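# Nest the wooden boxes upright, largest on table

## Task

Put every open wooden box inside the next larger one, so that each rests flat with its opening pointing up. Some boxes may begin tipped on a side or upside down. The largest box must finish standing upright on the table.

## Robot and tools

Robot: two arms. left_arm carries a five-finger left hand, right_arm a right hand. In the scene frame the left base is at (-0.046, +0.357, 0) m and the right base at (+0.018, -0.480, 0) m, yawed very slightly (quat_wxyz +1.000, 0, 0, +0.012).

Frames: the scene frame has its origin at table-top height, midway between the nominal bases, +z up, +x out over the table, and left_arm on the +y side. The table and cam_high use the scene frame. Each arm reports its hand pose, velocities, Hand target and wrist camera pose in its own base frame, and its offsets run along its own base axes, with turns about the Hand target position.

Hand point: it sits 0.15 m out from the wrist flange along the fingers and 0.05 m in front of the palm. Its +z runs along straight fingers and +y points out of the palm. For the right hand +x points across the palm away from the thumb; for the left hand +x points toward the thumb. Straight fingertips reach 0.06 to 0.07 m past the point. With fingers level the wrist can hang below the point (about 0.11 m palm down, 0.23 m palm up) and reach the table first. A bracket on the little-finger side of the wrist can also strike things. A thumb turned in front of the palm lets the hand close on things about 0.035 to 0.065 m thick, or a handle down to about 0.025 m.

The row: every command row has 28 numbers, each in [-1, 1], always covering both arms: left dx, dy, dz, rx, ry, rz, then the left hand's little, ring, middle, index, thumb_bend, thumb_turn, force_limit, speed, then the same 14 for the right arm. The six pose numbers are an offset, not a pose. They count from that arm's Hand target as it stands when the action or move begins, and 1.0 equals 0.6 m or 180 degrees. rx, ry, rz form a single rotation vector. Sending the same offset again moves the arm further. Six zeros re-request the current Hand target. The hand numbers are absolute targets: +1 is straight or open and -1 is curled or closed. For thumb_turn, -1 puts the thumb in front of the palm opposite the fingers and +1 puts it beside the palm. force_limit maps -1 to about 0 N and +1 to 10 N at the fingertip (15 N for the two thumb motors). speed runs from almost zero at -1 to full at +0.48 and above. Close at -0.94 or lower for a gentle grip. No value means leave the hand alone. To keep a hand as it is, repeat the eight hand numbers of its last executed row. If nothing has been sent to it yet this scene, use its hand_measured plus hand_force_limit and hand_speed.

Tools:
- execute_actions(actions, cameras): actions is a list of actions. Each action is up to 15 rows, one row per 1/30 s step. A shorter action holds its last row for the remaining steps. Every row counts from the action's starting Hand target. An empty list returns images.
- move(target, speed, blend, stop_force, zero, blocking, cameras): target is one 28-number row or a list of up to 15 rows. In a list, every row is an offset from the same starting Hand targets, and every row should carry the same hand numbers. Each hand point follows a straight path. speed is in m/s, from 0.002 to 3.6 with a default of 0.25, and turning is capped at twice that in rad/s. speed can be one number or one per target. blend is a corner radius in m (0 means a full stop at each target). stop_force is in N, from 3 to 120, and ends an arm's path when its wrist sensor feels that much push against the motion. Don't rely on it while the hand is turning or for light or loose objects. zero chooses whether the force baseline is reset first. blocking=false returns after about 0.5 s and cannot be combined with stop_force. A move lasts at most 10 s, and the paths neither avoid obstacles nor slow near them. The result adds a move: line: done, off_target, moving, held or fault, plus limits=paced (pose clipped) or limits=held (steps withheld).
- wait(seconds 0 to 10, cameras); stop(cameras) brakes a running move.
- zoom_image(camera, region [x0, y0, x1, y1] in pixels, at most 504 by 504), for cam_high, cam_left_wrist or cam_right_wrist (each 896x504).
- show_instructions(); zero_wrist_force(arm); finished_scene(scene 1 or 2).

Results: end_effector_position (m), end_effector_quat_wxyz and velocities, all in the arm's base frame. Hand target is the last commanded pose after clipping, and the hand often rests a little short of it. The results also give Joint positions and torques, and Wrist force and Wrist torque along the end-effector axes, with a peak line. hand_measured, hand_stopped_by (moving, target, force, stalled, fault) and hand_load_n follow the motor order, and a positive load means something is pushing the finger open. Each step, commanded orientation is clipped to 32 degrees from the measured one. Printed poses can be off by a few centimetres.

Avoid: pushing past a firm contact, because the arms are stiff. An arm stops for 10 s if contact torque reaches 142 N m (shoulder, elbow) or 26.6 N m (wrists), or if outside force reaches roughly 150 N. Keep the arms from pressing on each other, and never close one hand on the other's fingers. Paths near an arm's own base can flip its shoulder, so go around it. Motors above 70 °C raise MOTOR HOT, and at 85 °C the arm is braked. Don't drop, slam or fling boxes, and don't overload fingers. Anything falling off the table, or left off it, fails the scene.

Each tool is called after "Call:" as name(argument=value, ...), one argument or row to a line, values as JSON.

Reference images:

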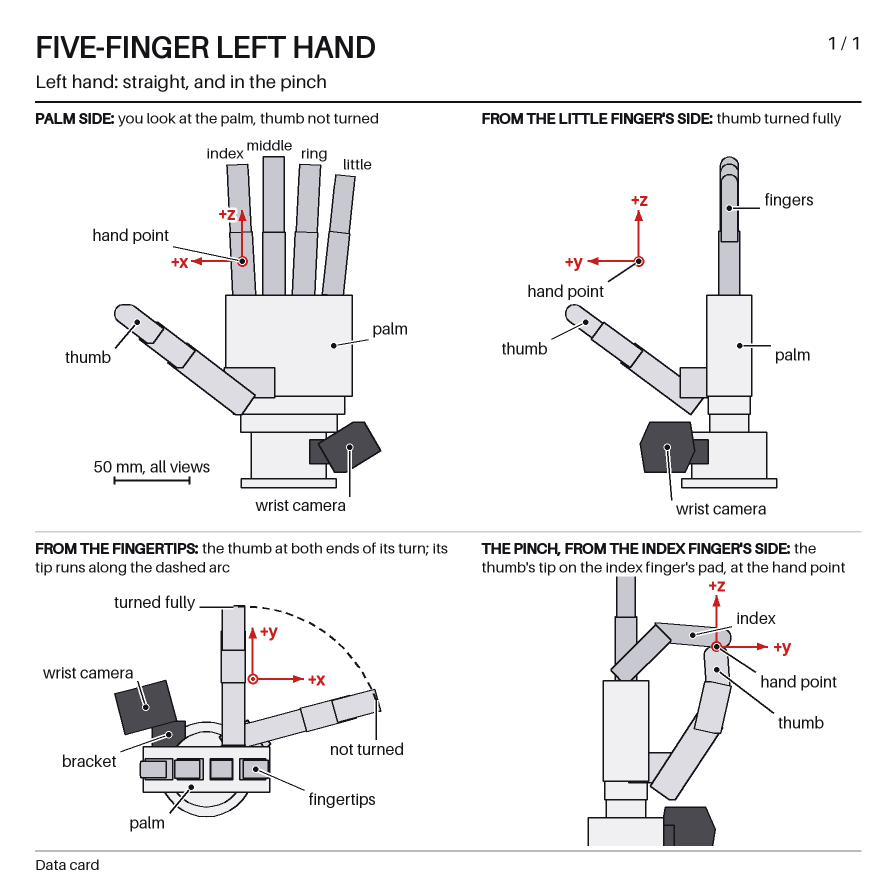

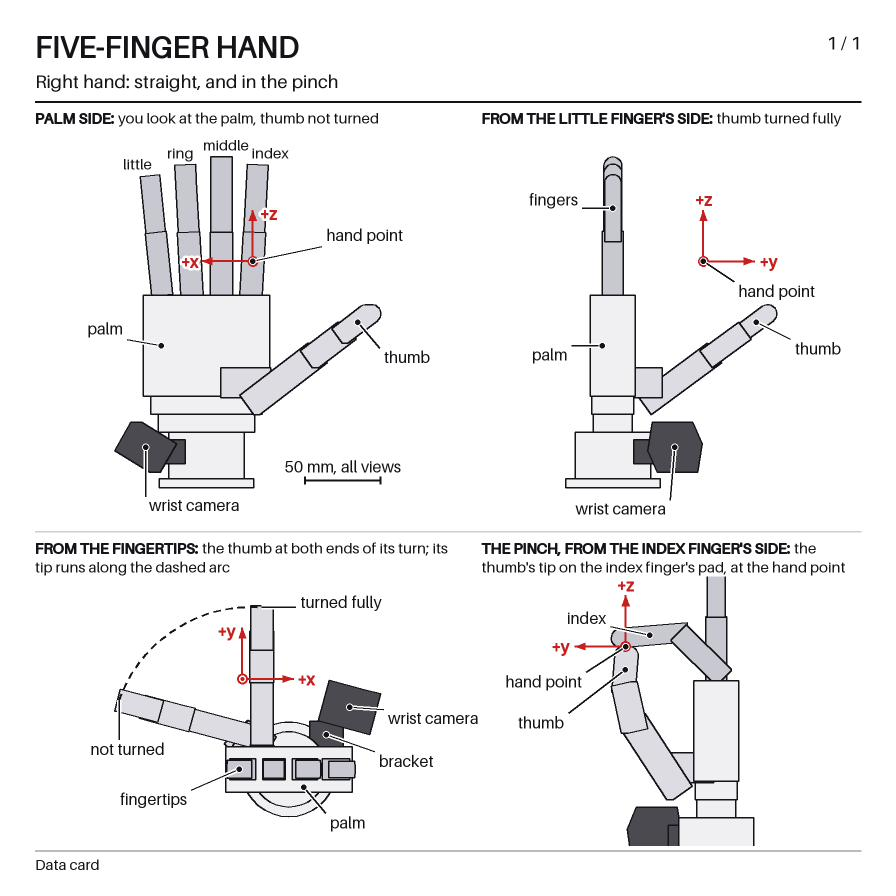

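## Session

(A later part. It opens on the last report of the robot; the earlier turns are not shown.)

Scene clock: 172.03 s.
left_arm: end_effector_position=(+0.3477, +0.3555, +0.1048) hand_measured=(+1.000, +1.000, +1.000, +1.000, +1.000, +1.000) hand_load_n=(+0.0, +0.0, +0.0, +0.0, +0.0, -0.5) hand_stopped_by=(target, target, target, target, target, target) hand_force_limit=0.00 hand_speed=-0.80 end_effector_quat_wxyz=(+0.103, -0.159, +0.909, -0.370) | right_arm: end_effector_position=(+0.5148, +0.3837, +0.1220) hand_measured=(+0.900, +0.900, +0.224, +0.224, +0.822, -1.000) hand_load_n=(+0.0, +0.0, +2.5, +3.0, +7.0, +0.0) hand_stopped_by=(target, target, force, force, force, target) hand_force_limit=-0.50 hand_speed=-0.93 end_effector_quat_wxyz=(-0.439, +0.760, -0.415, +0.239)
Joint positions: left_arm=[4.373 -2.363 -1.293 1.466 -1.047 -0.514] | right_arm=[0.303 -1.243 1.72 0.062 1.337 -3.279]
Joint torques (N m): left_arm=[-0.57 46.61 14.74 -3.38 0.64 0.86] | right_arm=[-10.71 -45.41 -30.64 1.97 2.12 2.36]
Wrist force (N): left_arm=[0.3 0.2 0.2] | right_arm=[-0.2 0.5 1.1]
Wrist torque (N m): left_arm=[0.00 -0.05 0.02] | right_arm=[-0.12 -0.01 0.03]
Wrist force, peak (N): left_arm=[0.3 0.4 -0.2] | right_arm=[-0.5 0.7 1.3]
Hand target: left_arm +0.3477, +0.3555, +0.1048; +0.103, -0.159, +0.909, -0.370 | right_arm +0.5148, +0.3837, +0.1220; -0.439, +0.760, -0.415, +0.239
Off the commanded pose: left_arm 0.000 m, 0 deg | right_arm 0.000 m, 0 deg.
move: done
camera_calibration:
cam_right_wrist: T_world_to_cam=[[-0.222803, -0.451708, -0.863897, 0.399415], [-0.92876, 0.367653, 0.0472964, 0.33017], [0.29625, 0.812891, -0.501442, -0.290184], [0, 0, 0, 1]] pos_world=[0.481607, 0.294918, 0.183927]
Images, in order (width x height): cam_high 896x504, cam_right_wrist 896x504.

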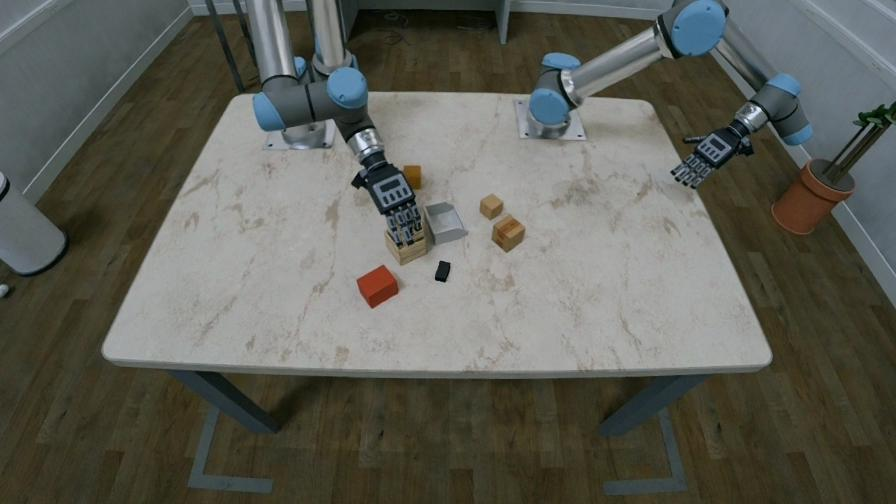

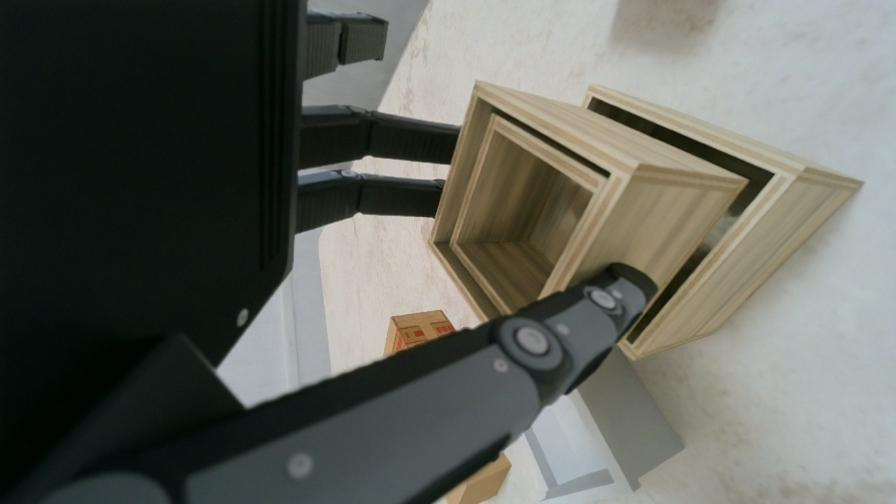

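Call:
move(
  target=[
    [0,0,0,0,0,0,1,1,1,1,1,1,0,-0.8,0.0003,-0.0013,-0.02,0,0,0,0.9,0.9,-0.1,-0.1,0.5,-1,-0.5,-0.93],
    [0,0,0,0,0,0,1,1,1,1,1,1,0,-0.8,0.0003,-0.0013,-0.06,0,0,0,0.9,0.9,-0.1,-0.1,0.5,-1,-0.5,-0.93],
    [0,0,0,0,0,0,1,1,1,1,1,1,0,-0.8,0.0003,-0.0013,-0.078,0,0,0,0.9,0.9,-0.1,-0.1,0.5,-1,-0.5,-0.93],
  ],
  speed=[0.015,0.02,0.008],
  stop_force=3,
  cameras=["cam_right_wrist","cam_high"],
)

Call:
zoom_image(
  camera="cam_right_wrist",
  region=[420, 50, 860, 390],
)

Call:
zoom_image(
  camera="cam_high",
  region=[360, 180, 450, 280],
)

Scene clock: 177.30 s.
left_arm: end_effector_position=(+0.3477, +0.3555, +0.1048) hand_measured=(+1.000, +1.000, +1.000, +1.000, +1.000, +1.000) hand_load_n=(+0.0, +0.0, +0.0, +0.0, +0.0, +0.0) hand_stopped_by=(target, target, target, target, target, target) hand_force_limit=0.00 hand_speed=-0.80 end_effector_quat_wxyz=(+0.103, -0.159, +0.909, -0.370) | right_arm: end_effector_position=(+0.5150, +0.3829, +0.0863) hand_measured=(+0.900, +0.900, +0.224, +0.224, +0.822, -1.000) hand_load_n=(+0.0, +0.0, +3.5, +2.0, +6.0, +0.0) hand_stopped_by=(target, target, force, force, force, target) hand_force_limit=-0.50 hand_speed=-0.93 end_effector_quat_wxyz=(-0.439, +0.760, -0.415, +0.239)
Joint positions: left_arm=[4.373 -2.363 -1.293 1.466 -1.047 -0.514] | right_arm=[0.301 -1.201 1.765 -0.025 1.336 -3.28]
Joint torques (N m): left_arm=[-0.82 46.03 14.48 -3.51 0.5 0.78] | right_arm=[-2.4 -44.31 -28.41 0.58 -0.66 -1.23]
Wrist force (N): left_arm=[0.2 0.0 0.2] | right_arm=[-0.3 -2.9 -1.3]
Wrist torque (N m): left_arm=[-0.02 -0.03 0.01] | right_arm=[-0.38 0.04 0.06]
Wrist force, peak (N): left_arm=[0.4 0.5 -0.1] | right_arm=[-0.5 -10.3 -8.2]
Hand target: left_arm +0.3477, +0.3555, +0.1048; +0.103, -0.159, +0.909, -0.370 | right_arm +0.5150, +0.3829, +0.0863; -0.439, +0.760, -0.415, +0.239 (not the last commanded pose)
Off the commanded pose: left_arm 0.000 m, 0 deg | right_arm 0.011 m, 0 deg.
move: contact (right_arm); path passed 1 of 3 targets
camera_calibration:
cam_right_wrist: T_world_to_cam=[[-0.222883, -0.451676, -0.863893, 0.368285], [-0.92874, 0.367692, 0.0473703, 0.332307], [0.296251, 0.81289, -0.501443, -0.307494], [0, 0, 0, 1]] pos_world=[0.481807, 0.294118, 0.148227]
Images, in order (width x height): cam_high 896x504, cam_right_wrist 896x504.

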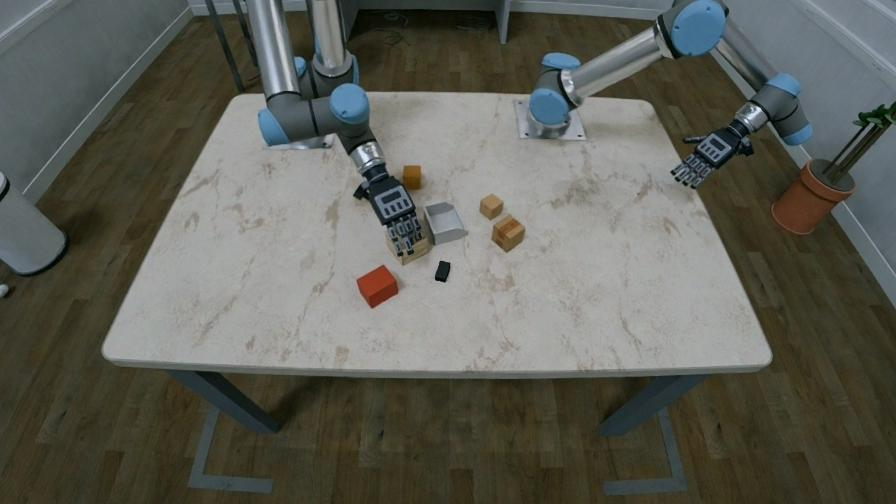

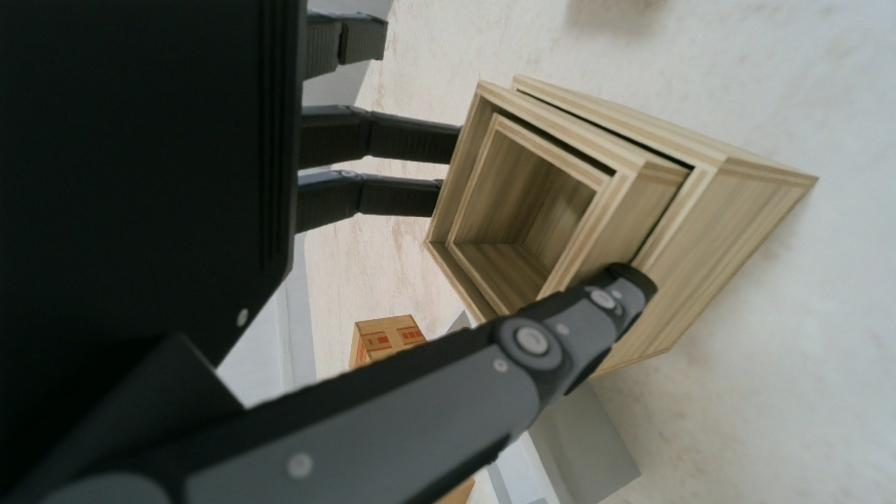

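Scaled by 1.145 from the camera's 896x504 image, which has a finer 1280x720 frame.

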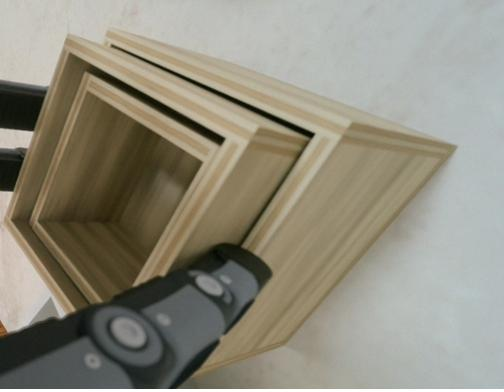

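Scaled by 5.040 from the camera's 896x504 image, which has a finer 1280x720 frame.

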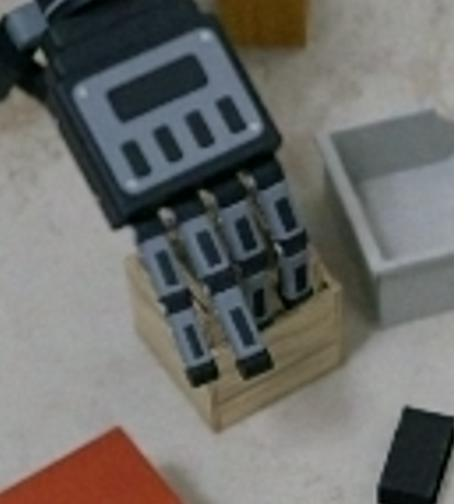

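Call:
move(
  target=[0,0,0,0,0,0,1,1,1,1,1,1,0,-0.8,0,0,0,0,0,0,0.9,0.9,0.4,0.4,0.5,-1,-0.5,-0.8],
  cameras=["cam_right_wrist","cam_high"],
)

Scene clock: 179.37 s.
left_arm: end_effector_position=(+0.3477, +0.3555, +0.1048) hand_measured=(+1.000, +1.000, +1.000, +1.000, +1.000, +1.000) hand_load_n=(+0.0, +0.0, +0.0, +0.0, +0.0, +0.0) hand_stopped_by=(target, target, target, target, target, target) hand_force_limit=0.00 hand_speed=-0.80 end_effector_quat_wxyz=(+0.103, -0.159, +0.909, -0.370) | right_arm: end_effector_position=(+0.5150, +0.3829, +0.0863) hand_measured=(+0.900, +0.900, +0.400, +0.400, +0.822, -1.000) hand_load_n=(+0.0, +0.0, +0.0, +0.0, -0.5, +0.5) hand_stopped_by=(target, target, target, target, force, target) hand_force_limit=-0.50 hand_speed=-0.80 end_effector_quat_wxyz=(-0.439, +0.760, -0.415, +0.239)
Joint positions: left_arm=[4.373 -2.363 -1.293 1.466 -1.047 -0.514] | right_arm=[0.301 -1.201 1.765 -0.025 1.336 -3.28]
Joint torques (N m): left_arm=[0.27 47.04 14.83 -3.29 0.59 1.06] | right_arm=[-2.83 -44.21 -27.78 -2.13 -0.63 -1.15]
Wrist force (N): left_arm=[0.1 0.1 0.2] | right_arm=[-0.4 -1.1 0.2]
Wrist torque (N m): left_arm=[-0.01 -0.02 0.01] | right_arm=[-0.20 0.03 0.08]
Wrist force, peak (N): left_arm=[0.1 0.6 0.0] | right_arm=[-0.6 -2.9 -1.5]
Hand target: left_arm +0.3477, +0.3555, +0.1048; +0.103, -0.159, +0.909, -0.370 | right_arm +0.5150, +0.3829, +0.0863; -0.439, +0.760, -0.415, +0.239
Off the commanded pose: left_arm 0.000 m, 0 deg | right_arm 0.000 m, 0 deg.
move: done
camera_calibration:
cam_right_wrist: T_world_to_cam=[[-0.222803, -0.451708, -0.863897, 0.368257], [-0.92876, 0.367653, 0.0472964, 0.332339], [0.29625, 0.812891, -0.501442, -0.307494], [0, 0, 0, 1]] pos_world=[0.481807, 0.294118, 0.148227]
Images, in order (width x height): cam_high 896x504, cam_right_wrist 896x504.

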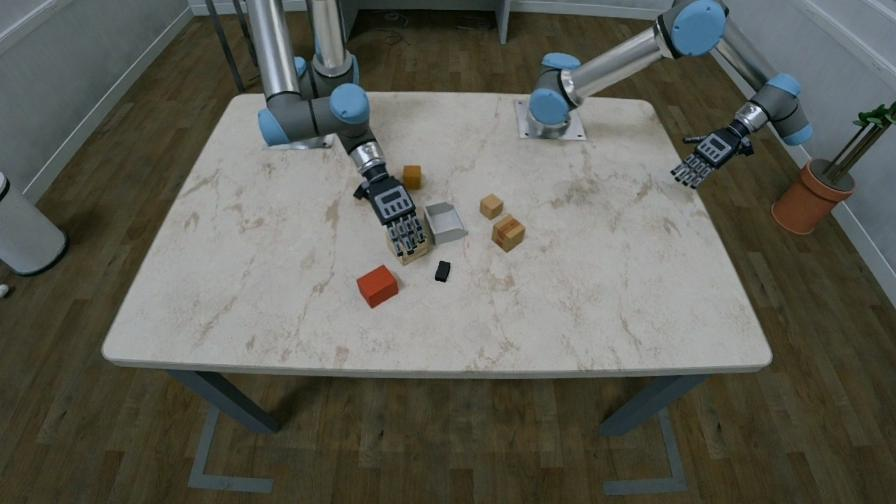

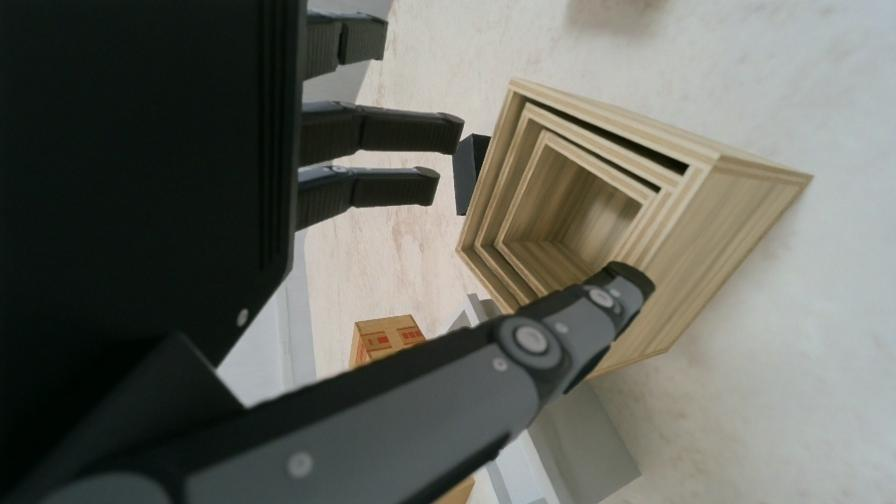

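Call:
move(
  target=[
    [0,0,0,0,0,0,1,1,1,1,1,1,0,-0.8,0,0,0.17,0,0,0,0.9,0.9,0.4,0.4,0.5,-1,-0.5,-0.8],
    [0,0,0,0,0,0,1,1,1,1,1,1,0,-0.8,-0.17,-0.35,0.25,0,0,0,0.9,0.9,0.4,0.4,0.5,-1,-0.5,-0.8],
  ],
  speed=0.2,
  blend=0.03,
  cameras=["cam_right_wrist","cam_high"],
)

Call:
zoom_image(
  camera="cam_high",
  region=[360, 190, 450, 280],
)

Scene clock: 182.20 s.
left_arm: end_effector_position=(+0.3477, +0.3555, +0.1048) hand_measured=(+1.000, +1.000, +1.000, +1.000, +1.000, +1.000) hand_load_n=(+0.0, +0.0, +0.0, +0.0, +0.0, +0.0) hand_stopped_by=(target, target, target, target, target, target) hand_force_limit=0.00 hand_speed=-0.80 end_effector_quat_wxyz=(+0.103, -0.159, +0.909, -0.370) | right_arm: end_effector_position=(+0.4130, +0.1729, +0.2363) hand_measured=(+0.900, +0.900, +0.400, +0.400, +0.822, -1.000) hand_load_n=(+0.0, +0.0, +0.0, +0.0, +0.0, +0.0) hand_stopped_by=(target, target, target, target, force, target) hand_force_limit=-0.50 hand_speed=-0.80 end_effector_quat_wxyz=(-0.439, +0.760, -0.415, +0.239)
Joint positions: left_arm=[4.373 -2.363 -1.293 1.466 -1.047 -0.514] | right_arm=[-0.336 -1.735 1.982 0.508 0.819 -3.712]
Joint torques (N m): left_arm=[0.04 46.39 13.98 -3.24 0.66 0.96] | right_arm=[-10.03 -19.3 -31.61 2.5 -2.29 -2.1]
Wrist force (N): left_arm=[-0.1 -0.1 0.0] | right_arm=[-0.2 -0.8 0.5]
Wrist torque (N m): left_arm=[-0.02 0.01 0.00] | right_arm=[-0.16 -0.01 -0.15]
Wrist force, peak (N): left_arm=[0.5 0.1 0.2] | right_arm=[-0.6 -1.6 1.2]
Hand target: left_arm +0.3477, +0.3555, +0.1048; +0.103, -0.159, +0.909, -0.370 | right_arm +0.4130, +0.1729, +0.2363; -0.439, +0.760, -0.415, +0.239
Off the commanded pose: left_arm 0.000 m, 0 deg | right_arm 0.000 m, 0 deg.
move: done
camera_calibration:
cam_right_wrist: T_world_to_cam=[[-0.223075, -0.451623, -0.863871, 0.380259], [-0.928657, 0.367889, 0.0474762, 0.30761], [0.296367, 0.812831, -0.50147, -0.0314342], [0, 0, 0, 1]] pos_world=[0.379807, 0.084118, 0.298127]
Images, in order (width x height): cam_high 896x504, cam_right_wrist 896x504.

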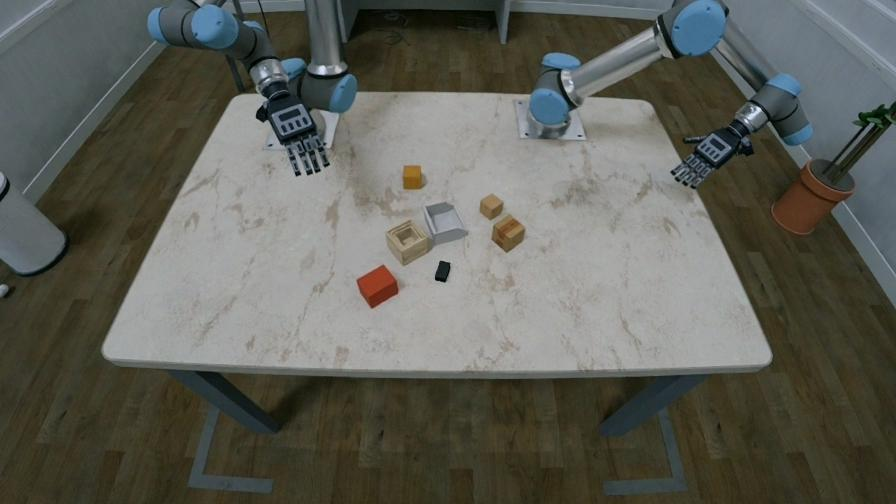

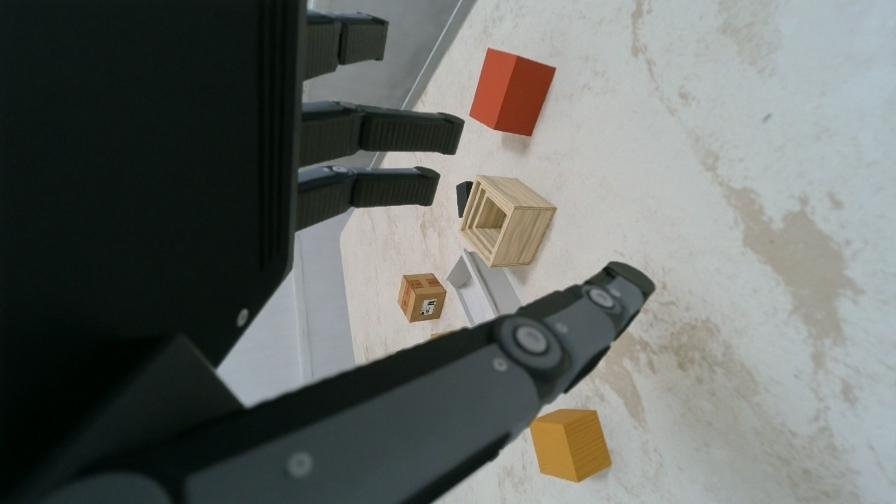

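Scaled by 5.600 from the camera's 896x504 image, which has a finer 1280x720 frame.

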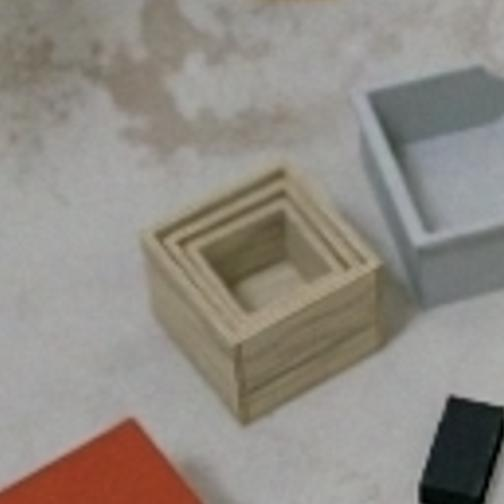

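Call:
finished_scene(
  scene=2,
)

The scene is finished: the task was done.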